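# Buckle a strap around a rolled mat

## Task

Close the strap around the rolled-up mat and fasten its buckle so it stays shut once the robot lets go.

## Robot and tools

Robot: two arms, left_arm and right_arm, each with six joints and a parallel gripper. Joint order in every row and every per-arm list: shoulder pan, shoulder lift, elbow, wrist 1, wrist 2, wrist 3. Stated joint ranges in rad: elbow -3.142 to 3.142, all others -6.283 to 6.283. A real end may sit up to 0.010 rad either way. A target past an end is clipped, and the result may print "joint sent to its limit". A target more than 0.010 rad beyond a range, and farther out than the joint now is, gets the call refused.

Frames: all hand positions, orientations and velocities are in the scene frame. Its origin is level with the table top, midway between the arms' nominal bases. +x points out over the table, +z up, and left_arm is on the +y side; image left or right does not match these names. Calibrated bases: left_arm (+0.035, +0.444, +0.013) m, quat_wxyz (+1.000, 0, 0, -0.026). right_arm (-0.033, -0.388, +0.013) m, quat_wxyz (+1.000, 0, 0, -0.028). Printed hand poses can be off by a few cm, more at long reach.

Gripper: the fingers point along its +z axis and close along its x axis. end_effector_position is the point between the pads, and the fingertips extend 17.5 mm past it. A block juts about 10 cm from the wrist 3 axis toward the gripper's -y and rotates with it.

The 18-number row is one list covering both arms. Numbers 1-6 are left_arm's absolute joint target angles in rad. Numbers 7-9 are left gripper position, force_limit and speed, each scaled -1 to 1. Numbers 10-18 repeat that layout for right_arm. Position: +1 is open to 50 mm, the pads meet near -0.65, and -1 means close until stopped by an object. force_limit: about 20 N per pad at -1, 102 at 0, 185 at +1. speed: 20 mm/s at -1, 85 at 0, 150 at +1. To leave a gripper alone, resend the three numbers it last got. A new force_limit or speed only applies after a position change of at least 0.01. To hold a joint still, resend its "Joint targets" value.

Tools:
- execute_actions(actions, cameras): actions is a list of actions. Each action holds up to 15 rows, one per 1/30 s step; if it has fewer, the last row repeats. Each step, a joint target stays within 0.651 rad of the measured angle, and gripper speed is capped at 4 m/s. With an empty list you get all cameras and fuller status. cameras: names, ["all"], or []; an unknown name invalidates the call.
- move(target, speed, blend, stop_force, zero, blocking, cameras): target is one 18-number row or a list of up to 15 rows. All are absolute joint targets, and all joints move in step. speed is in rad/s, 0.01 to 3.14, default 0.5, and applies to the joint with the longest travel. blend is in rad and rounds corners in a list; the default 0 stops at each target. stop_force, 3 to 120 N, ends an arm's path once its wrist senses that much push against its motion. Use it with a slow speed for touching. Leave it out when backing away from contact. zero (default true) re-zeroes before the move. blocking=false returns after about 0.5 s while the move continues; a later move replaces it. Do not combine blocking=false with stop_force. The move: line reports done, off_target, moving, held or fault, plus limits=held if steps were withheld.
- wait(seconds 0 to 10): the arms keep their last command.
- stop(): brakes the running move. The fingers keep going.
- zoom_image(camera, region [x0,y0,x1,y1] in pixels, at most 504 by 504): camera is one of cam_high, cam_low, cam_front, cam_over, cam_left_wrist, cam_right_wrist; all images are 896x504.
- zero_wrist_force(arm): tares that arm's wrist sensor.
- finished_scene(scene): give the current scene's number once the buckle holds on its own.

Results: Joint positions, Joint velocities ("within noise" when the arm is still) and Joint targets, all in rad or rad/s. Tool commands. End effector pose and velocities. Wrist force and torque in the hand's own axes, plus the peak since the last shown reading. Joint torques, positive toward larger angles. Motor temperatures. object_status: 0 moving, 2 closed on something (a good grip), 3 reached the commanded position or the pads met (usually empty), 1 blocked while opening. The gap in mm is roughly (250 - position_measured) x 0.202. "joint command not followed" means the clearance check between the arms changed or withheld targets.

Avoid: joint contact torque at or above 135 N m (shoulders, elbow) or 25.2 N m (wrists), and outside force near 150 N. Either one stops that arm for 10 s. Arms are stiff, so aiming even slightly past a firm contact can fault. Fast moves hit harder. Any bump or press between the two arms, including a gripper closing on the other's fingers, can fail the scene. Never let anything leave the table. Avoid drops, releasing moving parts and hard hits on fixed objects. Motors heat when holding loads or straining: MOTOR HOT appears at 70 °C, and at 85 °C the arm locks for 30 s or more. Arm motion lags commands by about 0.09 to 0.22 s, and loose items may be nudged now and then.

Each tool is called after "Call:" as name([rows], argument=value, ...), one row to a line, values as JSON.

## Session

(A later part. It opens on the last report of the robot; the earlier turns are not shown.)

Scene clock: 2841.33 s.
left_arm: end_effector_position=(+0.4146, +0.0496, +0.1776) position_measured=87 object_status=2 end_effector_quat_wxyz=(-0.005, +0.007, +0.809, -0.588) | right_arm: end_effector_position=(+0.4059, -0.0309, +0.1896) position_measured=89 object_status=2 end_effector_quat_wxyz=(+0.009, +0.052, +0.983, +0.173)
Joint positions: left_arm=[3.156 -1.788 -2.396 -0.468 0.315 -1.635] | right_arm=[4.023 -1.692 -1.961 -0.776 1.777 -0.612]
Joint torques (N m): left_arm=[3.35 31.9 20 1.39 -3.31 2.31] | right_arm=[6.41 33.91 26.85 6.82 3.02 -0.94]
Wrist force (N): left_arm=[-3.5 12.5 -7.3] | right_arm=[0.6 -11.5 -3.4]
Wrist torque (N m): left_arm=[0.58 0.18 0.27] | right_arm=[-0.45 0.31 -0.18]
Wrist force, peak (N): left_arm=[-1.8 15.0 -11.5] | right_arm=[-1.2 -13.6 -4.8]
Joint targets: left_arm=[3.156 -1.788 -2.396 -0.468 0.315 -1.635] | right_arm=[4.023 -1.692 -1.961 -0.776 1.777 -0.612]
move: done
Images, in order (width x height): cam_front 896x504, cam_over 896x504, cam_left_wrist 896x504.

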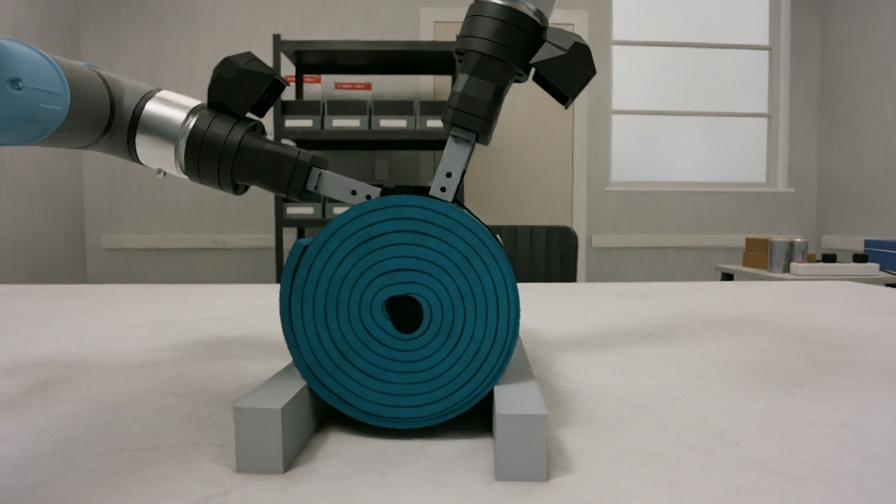

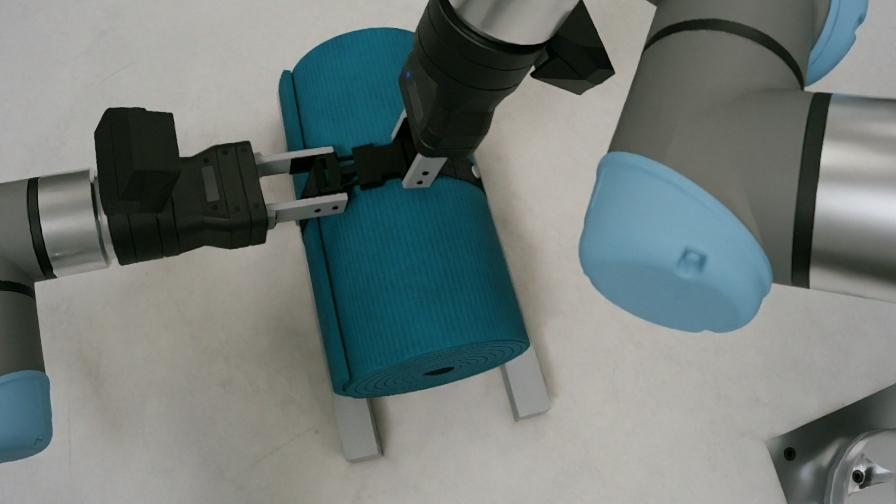

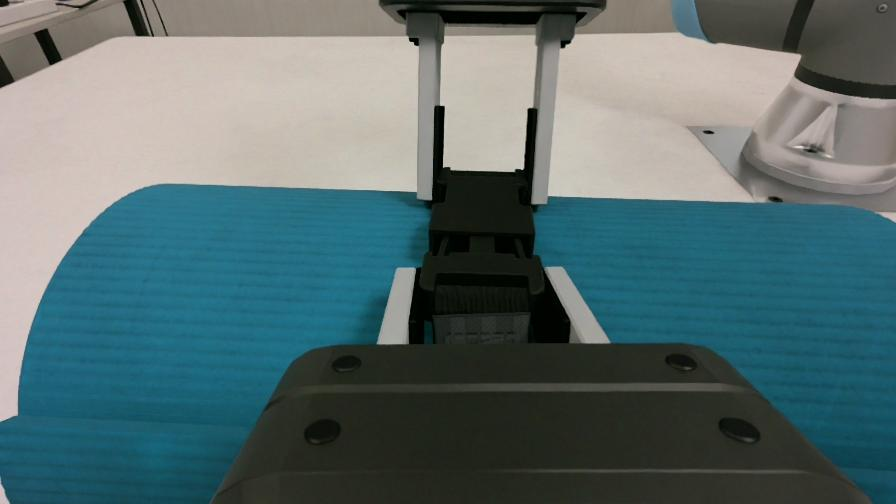

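Call:
move([
  [3.1255,-1.8231,-2.3901,-0.3446,0.3181,-1.7333,-0.98,0.1,-1,4.0228,-1.6921,-1.9607,-0.7758,1.7768,-0.6115,-0.98,0.2,-1],
], speed=0.05, stop_force=30, cameras=["cam_front","cam_left_wrist","cam_over"])

Call:
zoom_image(camera="cam_left_wrist", region=[410, 150, 560, 270])

Call:
zoom_image(camera="cam_over", region=[280, 110, 430, 230])

Call:
zoom_image(camera="cam_front", region=[350, 160, 450, 220])

Scene clock: 2850.37 s.
left_arm: end_effector_position=(+0.4140, +0.0415, +0.1777) position_measured=87 object_status=2 end_effector_quat_wxyz=(-0.005, +0.007, +0.809, -0.588) | right_arm: end_effector_position=(+0.4059, -0.0309, +0.1897) position_measured=89 object_status=2 end_effector_quat_wxyz=(+0.009, +0.052, +0.983, +0.173)
Joint positions: left_arm=[3.135 -1.812 -2.392 -0.384 0.317 -1.702] | right_arm=[4.023 -1.692 -1.961 -0.776 1.777 -0.612]
Joint torques (N m): left_arm=[-3.28 26.42 2.7 1.98 -2.26 1.25] | right_arm=[3.15 31.35 31.03 4.08 0.93 -0.72]
Wrist force (N): left_arm=[0.1 -4.0 -39.1] | right_arm=[-0.6 -5.8 -6.2]
Wrist torque (N m): left_arm=[0.15 0.99 -0.14] | right_arm=[-0.49 0.26 -0.09]
Wrist force, peak (N): left_arm=[0.2 -3.0 -46.2] | right_arm=[-1.1 -12.5 -8.6]
Joint targets: left_arm=[3.135 -1.812 -2.392 -0.384 0.317 -1.702] | right_arm=[4.023 -1.692 -1.961 -0.776 1.777 -0.612]
move: contact (left_arm); left_arm: the wrist 1 is farthest, 0.039 rad from its target
Images, in order (width x height): cam_front 896x504, cam_over 896x504, cam_left_wrist 896x504.

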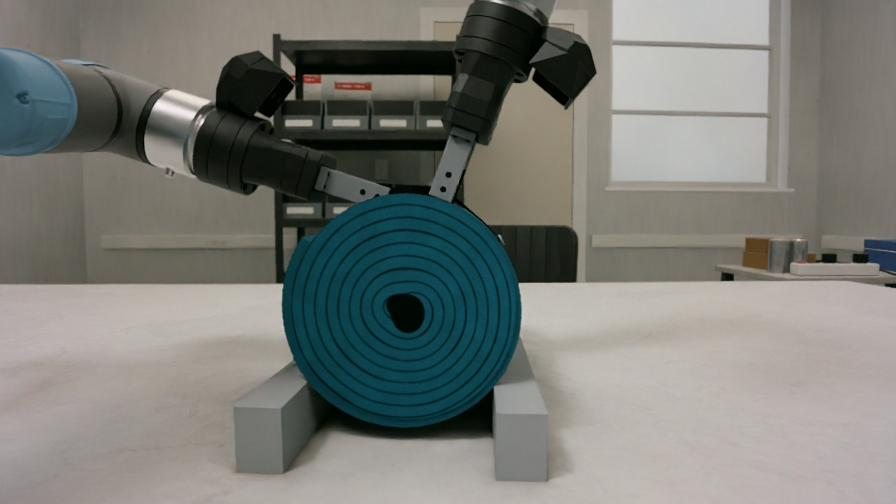

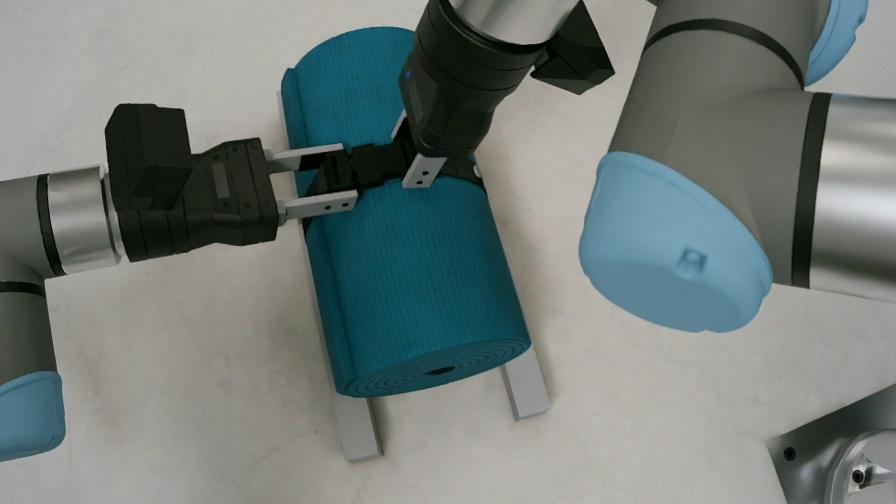

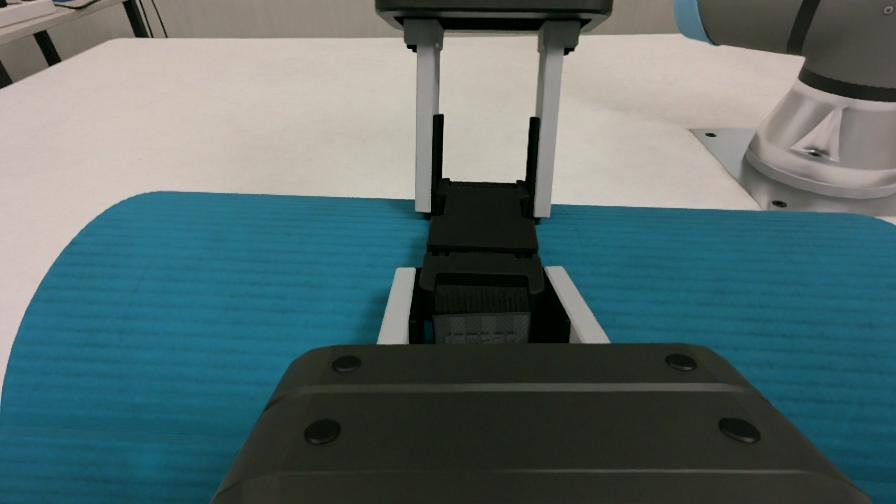

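Scaled by 3.360.

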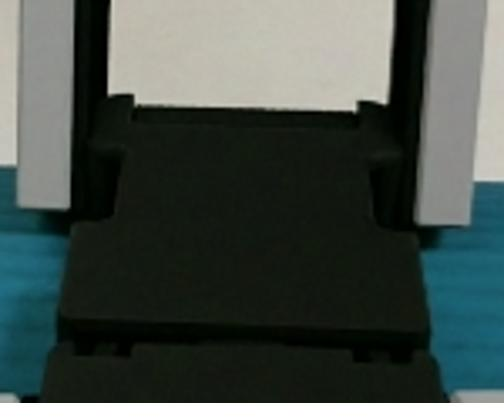

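Scaled by 3.360.

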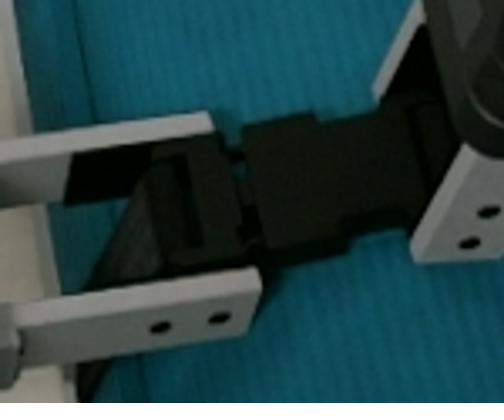

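Scaled by 5.040.

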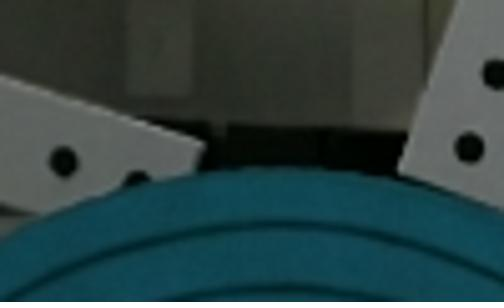

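Call:
move([
  [3.1349,-1.7965,-2.3888,-0.4010,0.3168,-1.7031,-0.98,0.1,-1,4.0228,-1.6853,-1.9524,-0.7909,1.7768,-0.6115,-0.98,0.2,-1],
], speed=0.03, cameras=["cam_front","cam_over"])

Call:
zoom_image(camera="cam_over", region=[280, 110, 430, 230])

Call:
zoom_image(camera="cam_front", region=[350, 160, 450, 220])

Scene clock: 2861.80 s.
left_arm: end_effector_position=(+0.4138, +0.0412, +0.1830) position_measured=87 object_status=2 end_effector_quat_wxyz=(-0.005, +0.007, +0.809, -0.588) | right_arm: end_effector_position=(+0.4059, -0.0309, +0.1952) position_measured=89 object_status=2 end_effector_quat_wxyz=(+0.009, +0.052, +0.983, +0.173)
Joint positions: left_arm=[3.135 -1.796 -2.389 -0.401 0.317 -1.703] | right_arm=[4.023 -1.685 -1.952 -0.791 1.777 -0.612]
Joint torques (N m): left_arm=[-12.2 24.71 19.82 5.14 -7.4 -2.3] | right_arm=[1.4 29.94 29.38 7.47 0.27 -0.67]
Wrist force (N): left_arm=[-3.5 16.4 -7.4] | right_arm=[0.5 -13.6 -1.7]
Wrist torque (N m): left_arm=[0.66 0.22 0.24] | right_arm=[-0.48 0.27 -0.18]
Wrist force, peak (N): left_arm=[0.2 -4.0 -39.1] | right_arm=[0.7 -13.7 -1.5]
Joint targets: left_arm=[3.135 -1.797 -2.389 -0.401 0.317 -1.703] | right_arm=[4.023 -1.685 -1.952 -0.791 1.777 -0.612]
move: done
Images, in order (width x height): cam_front 896x504, cam_over 896x504.

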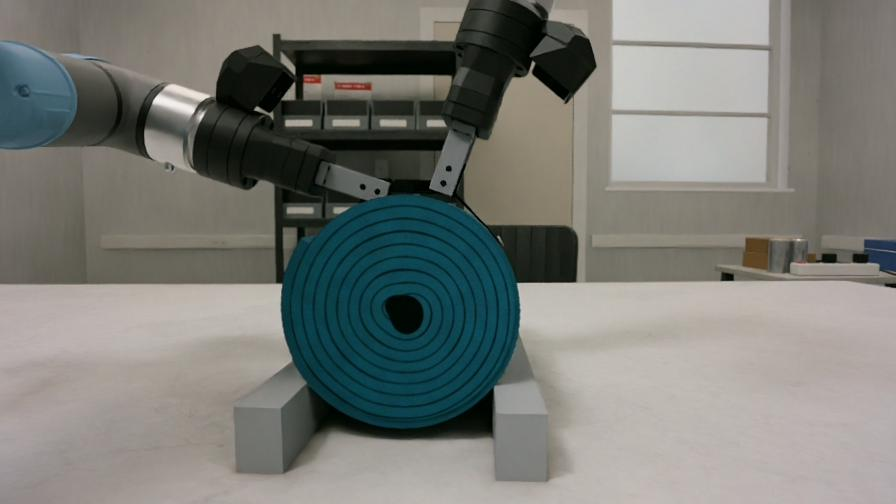

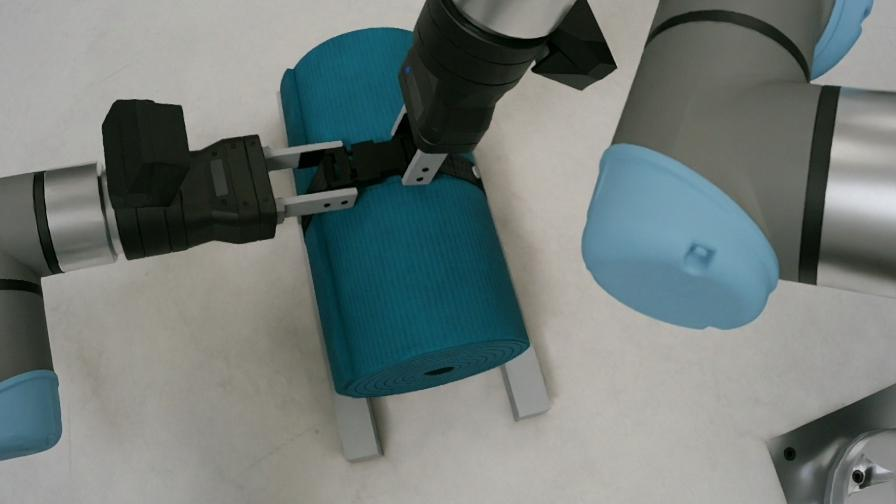

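Scaled by 3.360.

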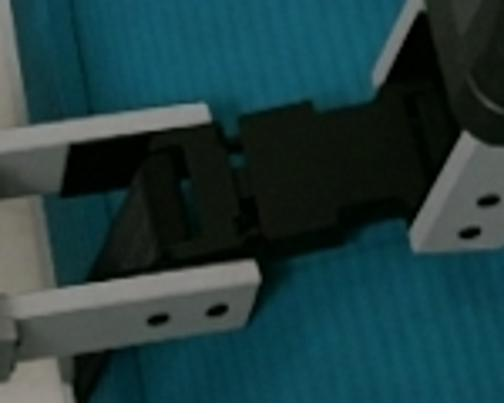

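Scaled by 5.040.

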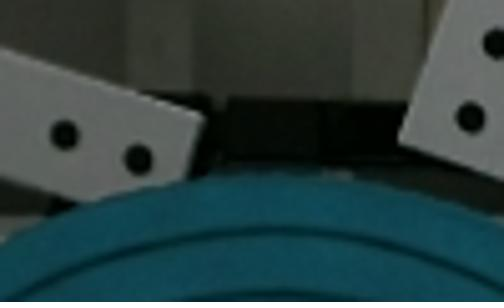

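Call:
move([
  [3.1221,-1.8115,-2.3860,-0.3501,0.3187,-1.7440,-0.98,0.1,-1,4.0228,-1.6853,-1.9524,-0.7909,1.7768,-0.6115,-0.98,0.2,-1],
], speed=0.03, stop_force=28, cameras=["cam_front","cam_over","cam_left_wrist"])

Call:
zoom_image(camera="cam_over", region=[280, 110, 430, 230])

Call:
zoom_image(camera="cam_left_wrist", region=[410, 150, 560, 270])

Call:
zoom_image(camera="cam_front", region=[350, 160, 450, 220])

Scene clock: 2872.60 s.
left_arm: end_effector_position=(+0.4134, +0.0368, +0.1828) position_measured=87 object_status=2 end_effector_quat_wxyz=(-0.005, +0.007, +0.809, -0.588) | right_arm: end_effector_position=(+0.4059, -0.0309, +0.1951) position_measured=89 object_status=2 end_effector_quat_wxyz=(+0.009, +0.052, +0.983, +0.173)
Joint positions: left_arm=[3.123 -1.81 -2.386 -0.355 0.319 -1.74] | right_arm=[4.023 -1.685 -1.952 -0.791 1.777 -0.612]
Joint torques (N m): left_arm=[-7.73 38.88 10.97 2.14 -9.82 2.22] | right_arm=[21.49 26.33 41.11 12.19 8.32 -0.63]
Wrist force (N): left_arm=[-4.1 28.4 -34.3] | right_arm=[-1.2 -39.8 -13.6]
Wrist torque (N m): left_arm=[0.90 0.24 0.27] | right_arm=[-0.21 0.26 -0.11]
Wrist force, peak (N): left_arm=[-5.1 30.5 -35.5] | right_arm=[-0.5 -40.1 -14.8]
Joint targets: left_arm=[3.123 -1.810 -2.386 -0.355 0.319 -1.740] | right_arm=[4.023 -1.685 -1.952 -0.791 1.777 -0.612]
move: contact (left_arm)
Images, in order (width x height): cam_front 896x504, cam_over 896x504, cam_left_wrist 896x504.

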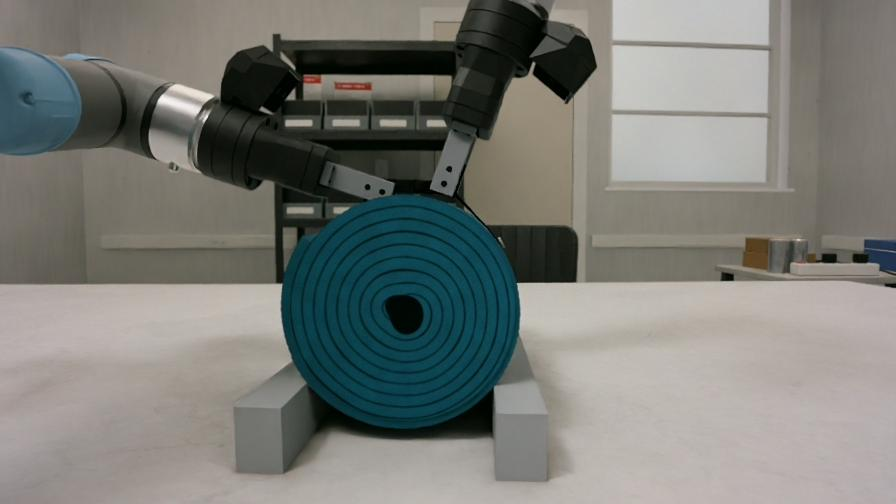

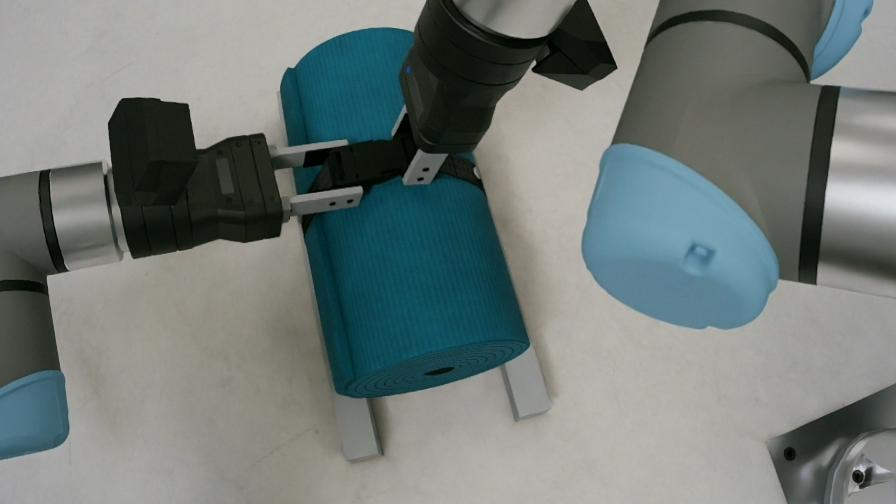

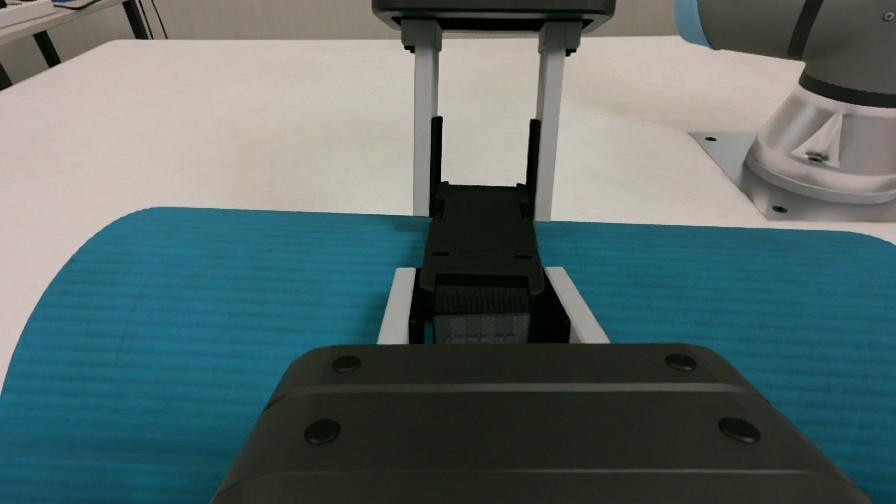

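Scaled by 3.360.

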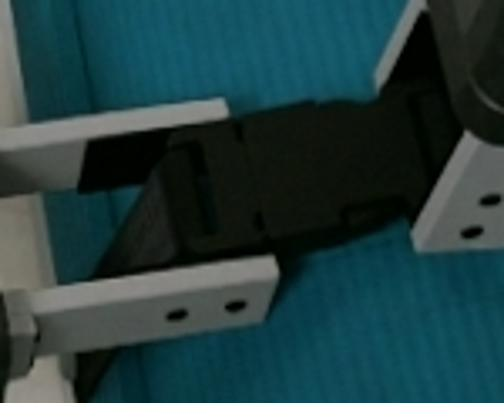

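Scaled by 3.360.

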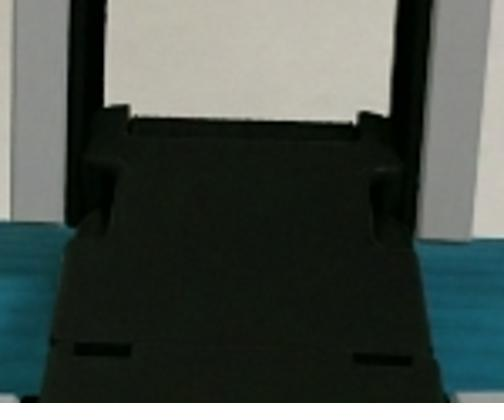

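Scaled by 5.040.

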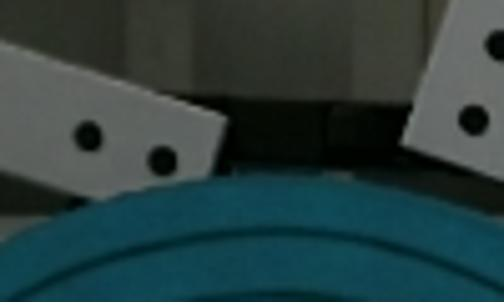

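Call:
move([
  [3.1285,-1.8040,-2.3871,-0.3755,0.3177,-1.7236,-0.98,0.1,-1,4.0228,-1.6853,-1.9524,-0.7909,1.7768,-0.6115,-0.98,0.2,-1],
], speed=0.03, cameras=["cam_over"])

Call:
zoom_image(camera="cam_over", region=[300, 110, 420, 220])

Scene clock: 2878.07 s.
left_arm: end_effector_position=(+0.4137, +0.0387, +0.1830) position_measured=87 object_status=2 end_effector_quat_wxyz=(-0.005, +0.007, +0.809, -0.588) | right_arm: end_effector_position=(+0.4059, -0.0308, +0.1952) position_measured=89 object_status=2 end_effector_quat_wxyz=(+0.009, +0.052, +0.983, +0.174)
Joint positions: left_arm=[3.128 -1.804 -2.387 -0.376 0.318 -1.723] | right_arm=[4.023 -1.685 -1.952 -0.791 1.777 -0.612]
Joint torques (N m): left_arm=[12.17 31.16 11.02 5.33 -4.55 -0.26] | right_arm=[-6.67 37.23 24.27 1.04 -1.9 -0.62]
Wrist force (N): left_arm=[1.1 9.1 11.5] | right_arm=[-1.8 5.7 5.9]
Wrist torque (N m): left_arm=[0.47 0.22 0.18] | right_arm=[-0.44 0.14 0.01]
Wrist force, peak (N): left_arm=[-3.9 28.9 -34.8] | right_arm=[-1.5 -40.5 -13.7]
Joint targets: left_arm=[3.128 -1.804 -2.387 -0.375 0.318 -1.724] | right_arm=[4.023 -1.685 -1.952 -0.791 1.777 -0.612]
move: done
Images, in order (width x height): cam_over 896x504.

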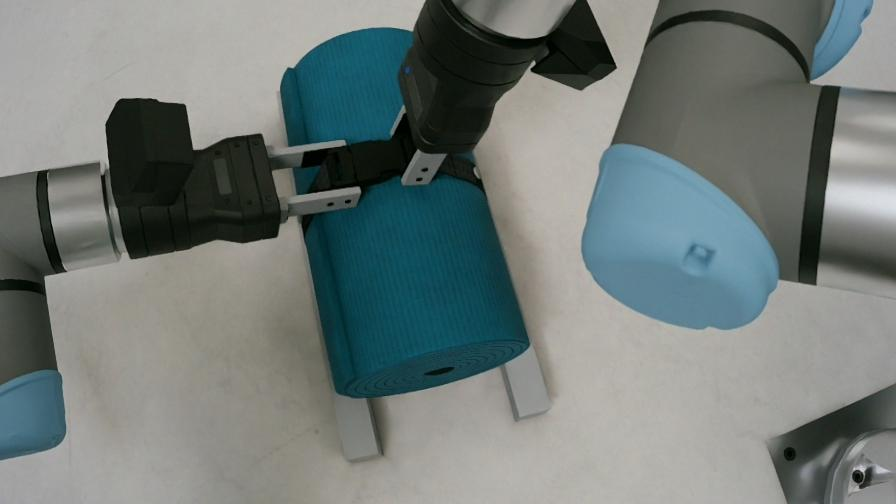

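Scaled by 4.200.

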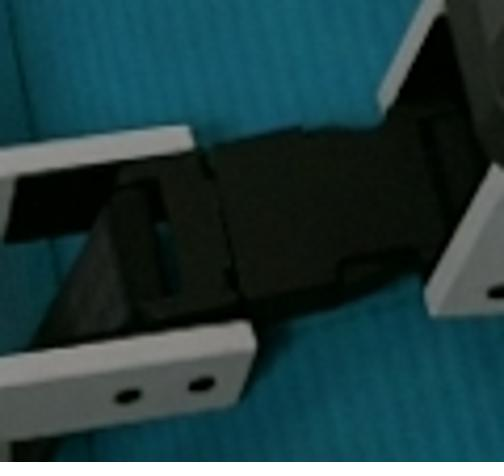

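Call:
move([
  [3.1258,-1.8070,-2.3866,-0.3655,0.3184,-1.7315,-0.98,0.1,-1,4.0228,-1.6853,-1.9524,-0.7909,1.7768,-0.6115,-0.98,0.2,-1],
], speed=0.03)

Call:
move([
  [3.1258,-1.8070,-2.3866,-0.3655,0.3184,-1.7315,0.9,-1,-1,4.0228,-1.6853,-1.9524,-0.7909,1.7768,-0.6115,0.9,-1,-1],
], cameras=["cam_front","cam_over","cam_left_wrist","cam_right_wrist"])

Call:
zoom_image(camera="cam_over", region=[300, 110, 420, 220])

Call:
zoom_image(camera="cam_front", region=[330, 150, 510, 260])

Scene clock: 2888.97 s.
left_arm: end_effector_position=(+0.4135, +0.0377, +0.1829) position_measured=87 object_status=2 end_effector_quat_wxyz=(-0.005, +0.007, +0.809, -0.588) | right_arm: end_effector_position=(+0.4059, -0.0310, +0.1951) position_measured=89 object_status=2 end_effector_quat_wxyz=(+0.009, +0.052, +0.983, +0.173)
Joint positions: left_arm=[3.126 -1.807 -2.387 -0.365 0.318 -1.732] | right_arm=[4.023 -1.685 -1.952 -0.791 1.777 -0.612]
Joint torques (N m): left_arm=[-10.12 24.93 22.35 5.14 -4.12 -1.42] | right_arm=[0.13 37.17 20.74 6.55 0.15 -0.52]
Wrist force (N): left_arm=[-2.8 15.7 -4.2] | right_arm=[0.8 -12.8 -0.8]
Wrist torque (N m): left_arm=[0.59 0.19 0.29] | right_arm=[-0.83 0.22 -0.14]
Wrist force, peak (N): left_arm=[1.9 8.4 14.2] | right_arm=[0.9 -12.9 -0.8]
Joint targets: left_arm=[3.126 -1.807 -2.387 -0.365 0.318 -1.732] | right_arm=[4.023 -1.685 -1.952 -0.791 1.777 -0.612]
move: done

Scene clock: 2889.90 s.
left_arm: end_effector_position=(+0.4135, +0.0377, +0.1829) position_measured=18 object_status=3 end_effector_quat_wxyz=(-0.005, +0.007, +0.809, -0.588) | right_arm: end_effector_position=(+0.4059, -0.0309, +0.1952) position_measured=18 object_status=0 end_effector_quat_wxyz=(+0.009, +0.052, +0.983, +0.173)
Joint positions: left_arm=[3.126 -1.807 -2.387 -0.366 0.318 -1.732] | right_arm=[4.023 -1.685 -1.952 -0.791 1.777 -0.612]
Joint torques (N m): left_arm=[5.14 33.35 8.72 0.91 -1.74 2.32] | right_arm=[6.13 32.98 31.76 2.28 3.06 -0.42]
Wrist force (N): left_arm=[-0.7 2.5 -1.5] | right_arm=[-1.3 -2.6 -0.2]
Wrist torque (N m): left_arm=[0.39 0.30 0.30] | right_arm=[-0.43 0.17 -0.08]
Wrist force, peak (N): left_arm=[-2.5 15.9 -3.7] | right_arm=[0.2 -12.7 -0.9]
Joint targets: left_arm=[3.126 -1.807 -2.387 -0.365 0.318 -1.732] | right_arm=[4.023 -1.685 -1.952 -0.791 1.777 -0.612]
move: done
Images, in order (width x height): cam_front 896x504, cam_over 896x504, cam_left_wrist 896x504, cam_right_wrist 896x504.

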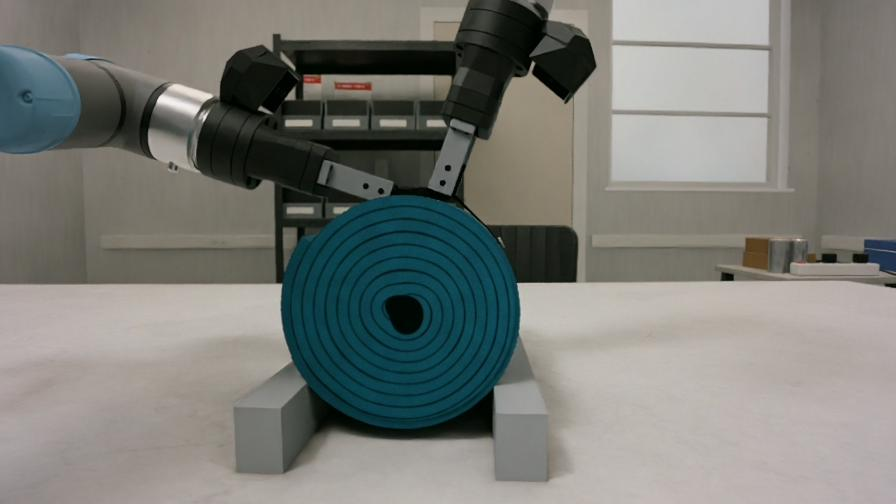

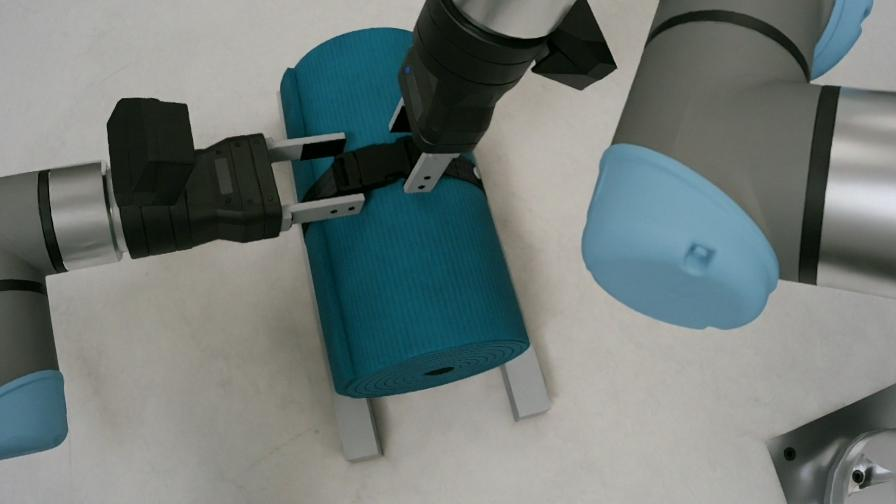

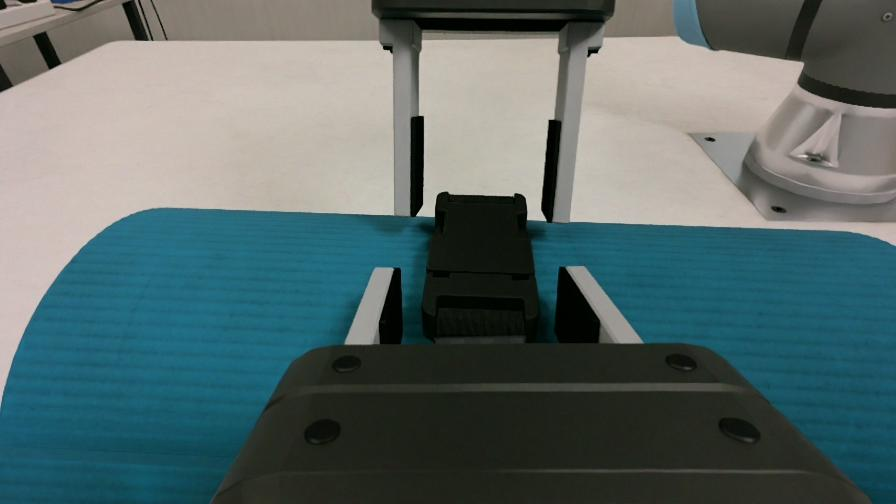

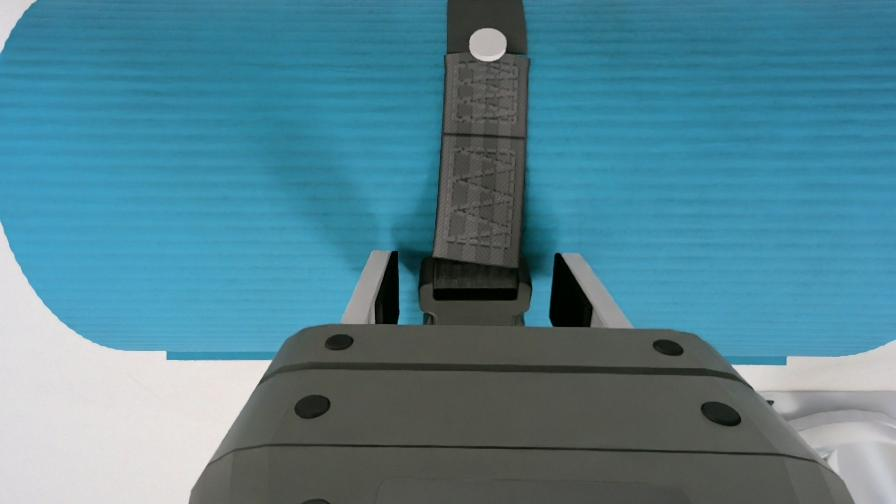

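Scaled by 4.200.

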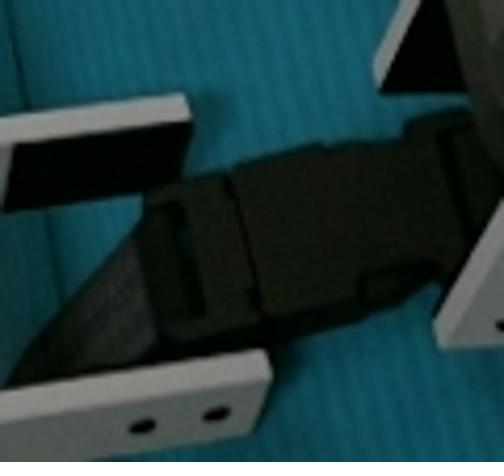

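Scaled by 2.800.

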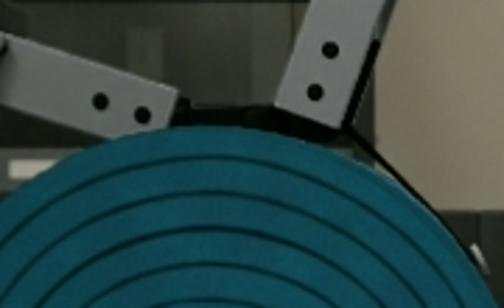

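Call:
move([
  [3.1873,-1.7533,-2.3976,-0.5959,0.3144,-1.5345,0.9,-1,-1,4.0228,-1.6853,-1.9524,-0.7909,1.7768,-0.6115,0.9,-1,-1],
  [3.2222,-1.7154,-2.3937,-0.7442,0.3174,-1.4225,0.9,-1,-1,4.0228,-1.6853,-1.9524,-0.7909,1.7768,-0.6115,0.9,-1,-1],
], speed=0.12, blend=0.03, cameras=["cam_over","cam_front"])

Scene clock: 2918.13 s.
left_arm: end_effector_position=(+0.4172, +0.0750, +0.1788) position_measured=18 object_status=3 end_effector_quat_wxyz=(-0.005, +0.007, +0.809, -0.588) end_effector_velocity=(+0.000, -0.001, +0.001) end_effector_angular_velocity=(-0.001, -0.001, +0.000) | right_arm: end_effector_position=(+0.4059, -0.0309, +0.1952) position_measured=18 object_status=3 end_effector_quat_wxyz=(+0.009, +0.052, +0.983, +0.173)
Joint positions: left_arm=[3.222 -1.715 -2.394 -0.744 0.317 -1.422] | right_arm=[4.023 -1.685 -1.952 -0.791 1.777 -0.612]
Joint velocities: left_arm=[-0.001 -0.001 0.001 0.005 -0.001 -0.005] | right_arm=[within noise]
Joint torques (N m): left_arm=[-5.14 15.91 18.65 5.36 -1 -2.72] | right_arm=[5.82 17.65 31.51 2.49 3.06 -0.47]
Wrist force (N): left_arm=[-0.6 2.7 -1.7] | right_arm=[-1.4 -2.7 -0.1]
Wrist torque (N m): left_arm=[0.42 0.28 0.21] | right_arm=[-0.45 0.19 -0.08]
Wrist force, peak (N): left_arm=[-0.6 2.9 -1.9] | right_arm=[-1.3 -3.0 0.0]
Joint targets: left_arm=[3.222 -1.715 -2.394 -0.744 0.317 -1.423] | right_arm=[4.023 -1.685 -1.952 -0.791 1.777 -0.612]
move: done
Images, in order (width x height): cam_front 896x504, cam_over 896x504.

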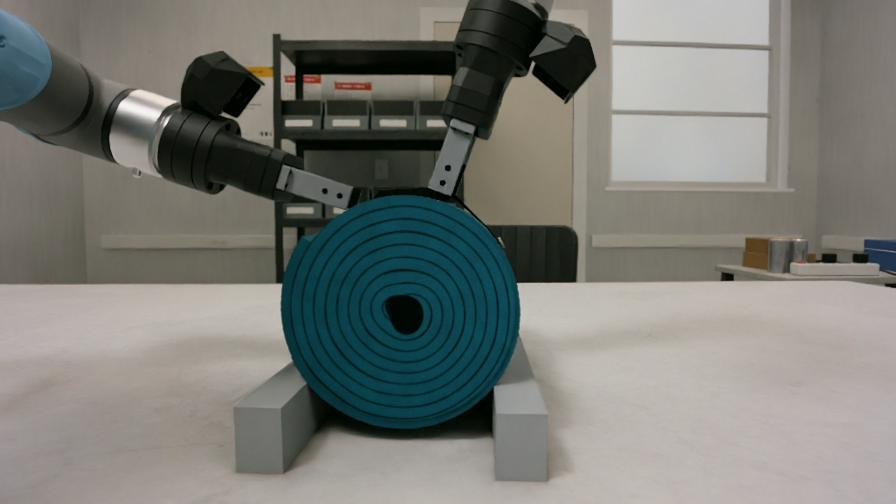

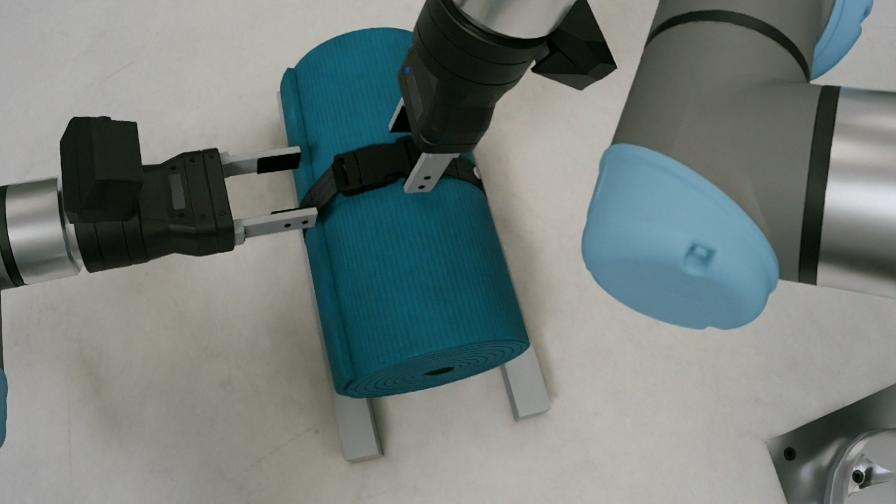

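Call:
move([
  [3.2222,-1.7154,-2.3937,-0.7442,0.3174,-1.4225,0.9,-1,-1,4.0124,-1.6534,-1.8736,-0.9197,1.7998,-0.6950,0.9,-1,-1],
], speed=0.15, cameras=["cam_over","cam_front"])

Call:
zoom_image(camera="cam_over", region=[280, 110, 500, 234])

Scene clock: 2922.83 s.
left_arm: end_effector_position=(+0.4171, +0.0750, +0.1787) position_measured=18 object_status=3 end_effector_quat_wxyz=(-0.005, +0.007, +0.809, -0.588) | right_arm: end_effector_position=(+0.4059, -0.0309, +0.2342) position_measured=18 object_status=3 end_effector_quat_wxyz=(+0.003, +0.015, +0.985, +0.174)
Joint positions: left_arm=[3.222 -1.715 -2.394 -0.744 0.317 -1.423] | right_arm=[4.012 -1.653 -1.873 -0.92 1.8 -0.695]
Joint torques (N m): left_arm=[-7.71 14.18 10.41 5.54 -3.86 -2.11] | right_arm=[2.51 17.45 14.66 5.05 -0.69 1.92]
Wrist force (N): left_arm=[-0.3 2.8 -1.5] | right_arm=[-1.3 -2.9 0.2]
Wrist torque (N m): left_arm=[0.43 0.23 0.22] | right_arm=[-0.48 0.17 -0.04]
Wrist force, peak (N): left_arm=[-0.5 3.0 -1.8] | right_arm=[-1.3 -3.3 1.0]
Joint targets: left_arm=[3.222 -1.715 -2.394 -0.744 0.317 -1.423] | right_arm=[4.012 -1.653 -1.874 -0.920 1.800 -0.695]
move: done
Images, in order (width x height): cam_front 896x504, cam_over 896x504.

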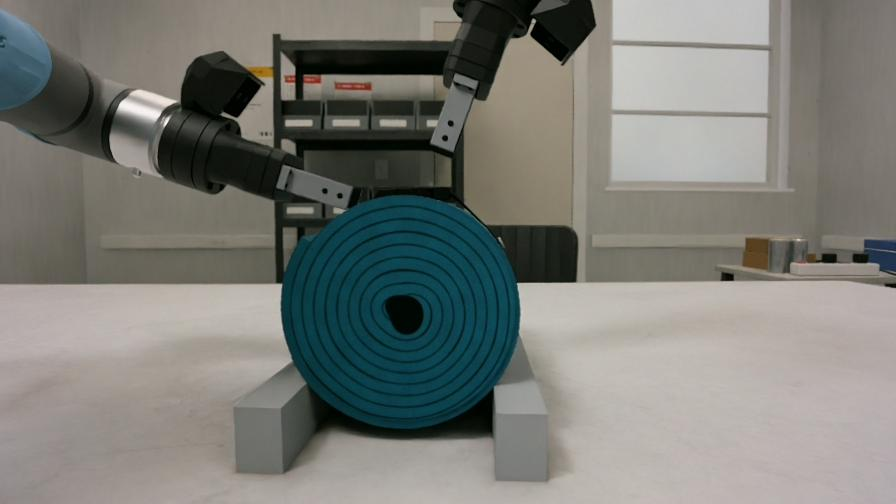

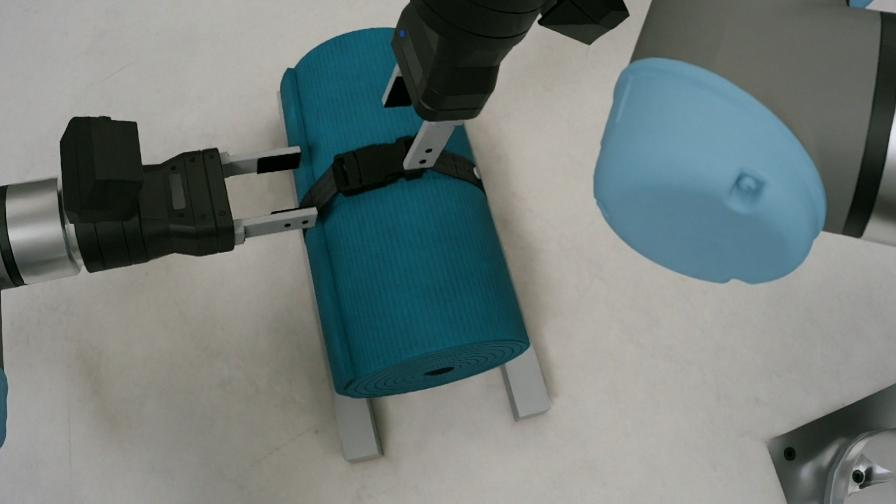

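Scaled by 2.291.

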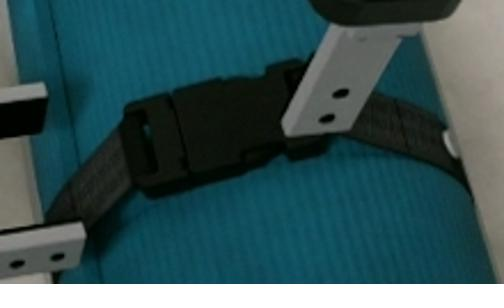

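Call:
finished_scene(scene=1)

The scene is finished: the task was done.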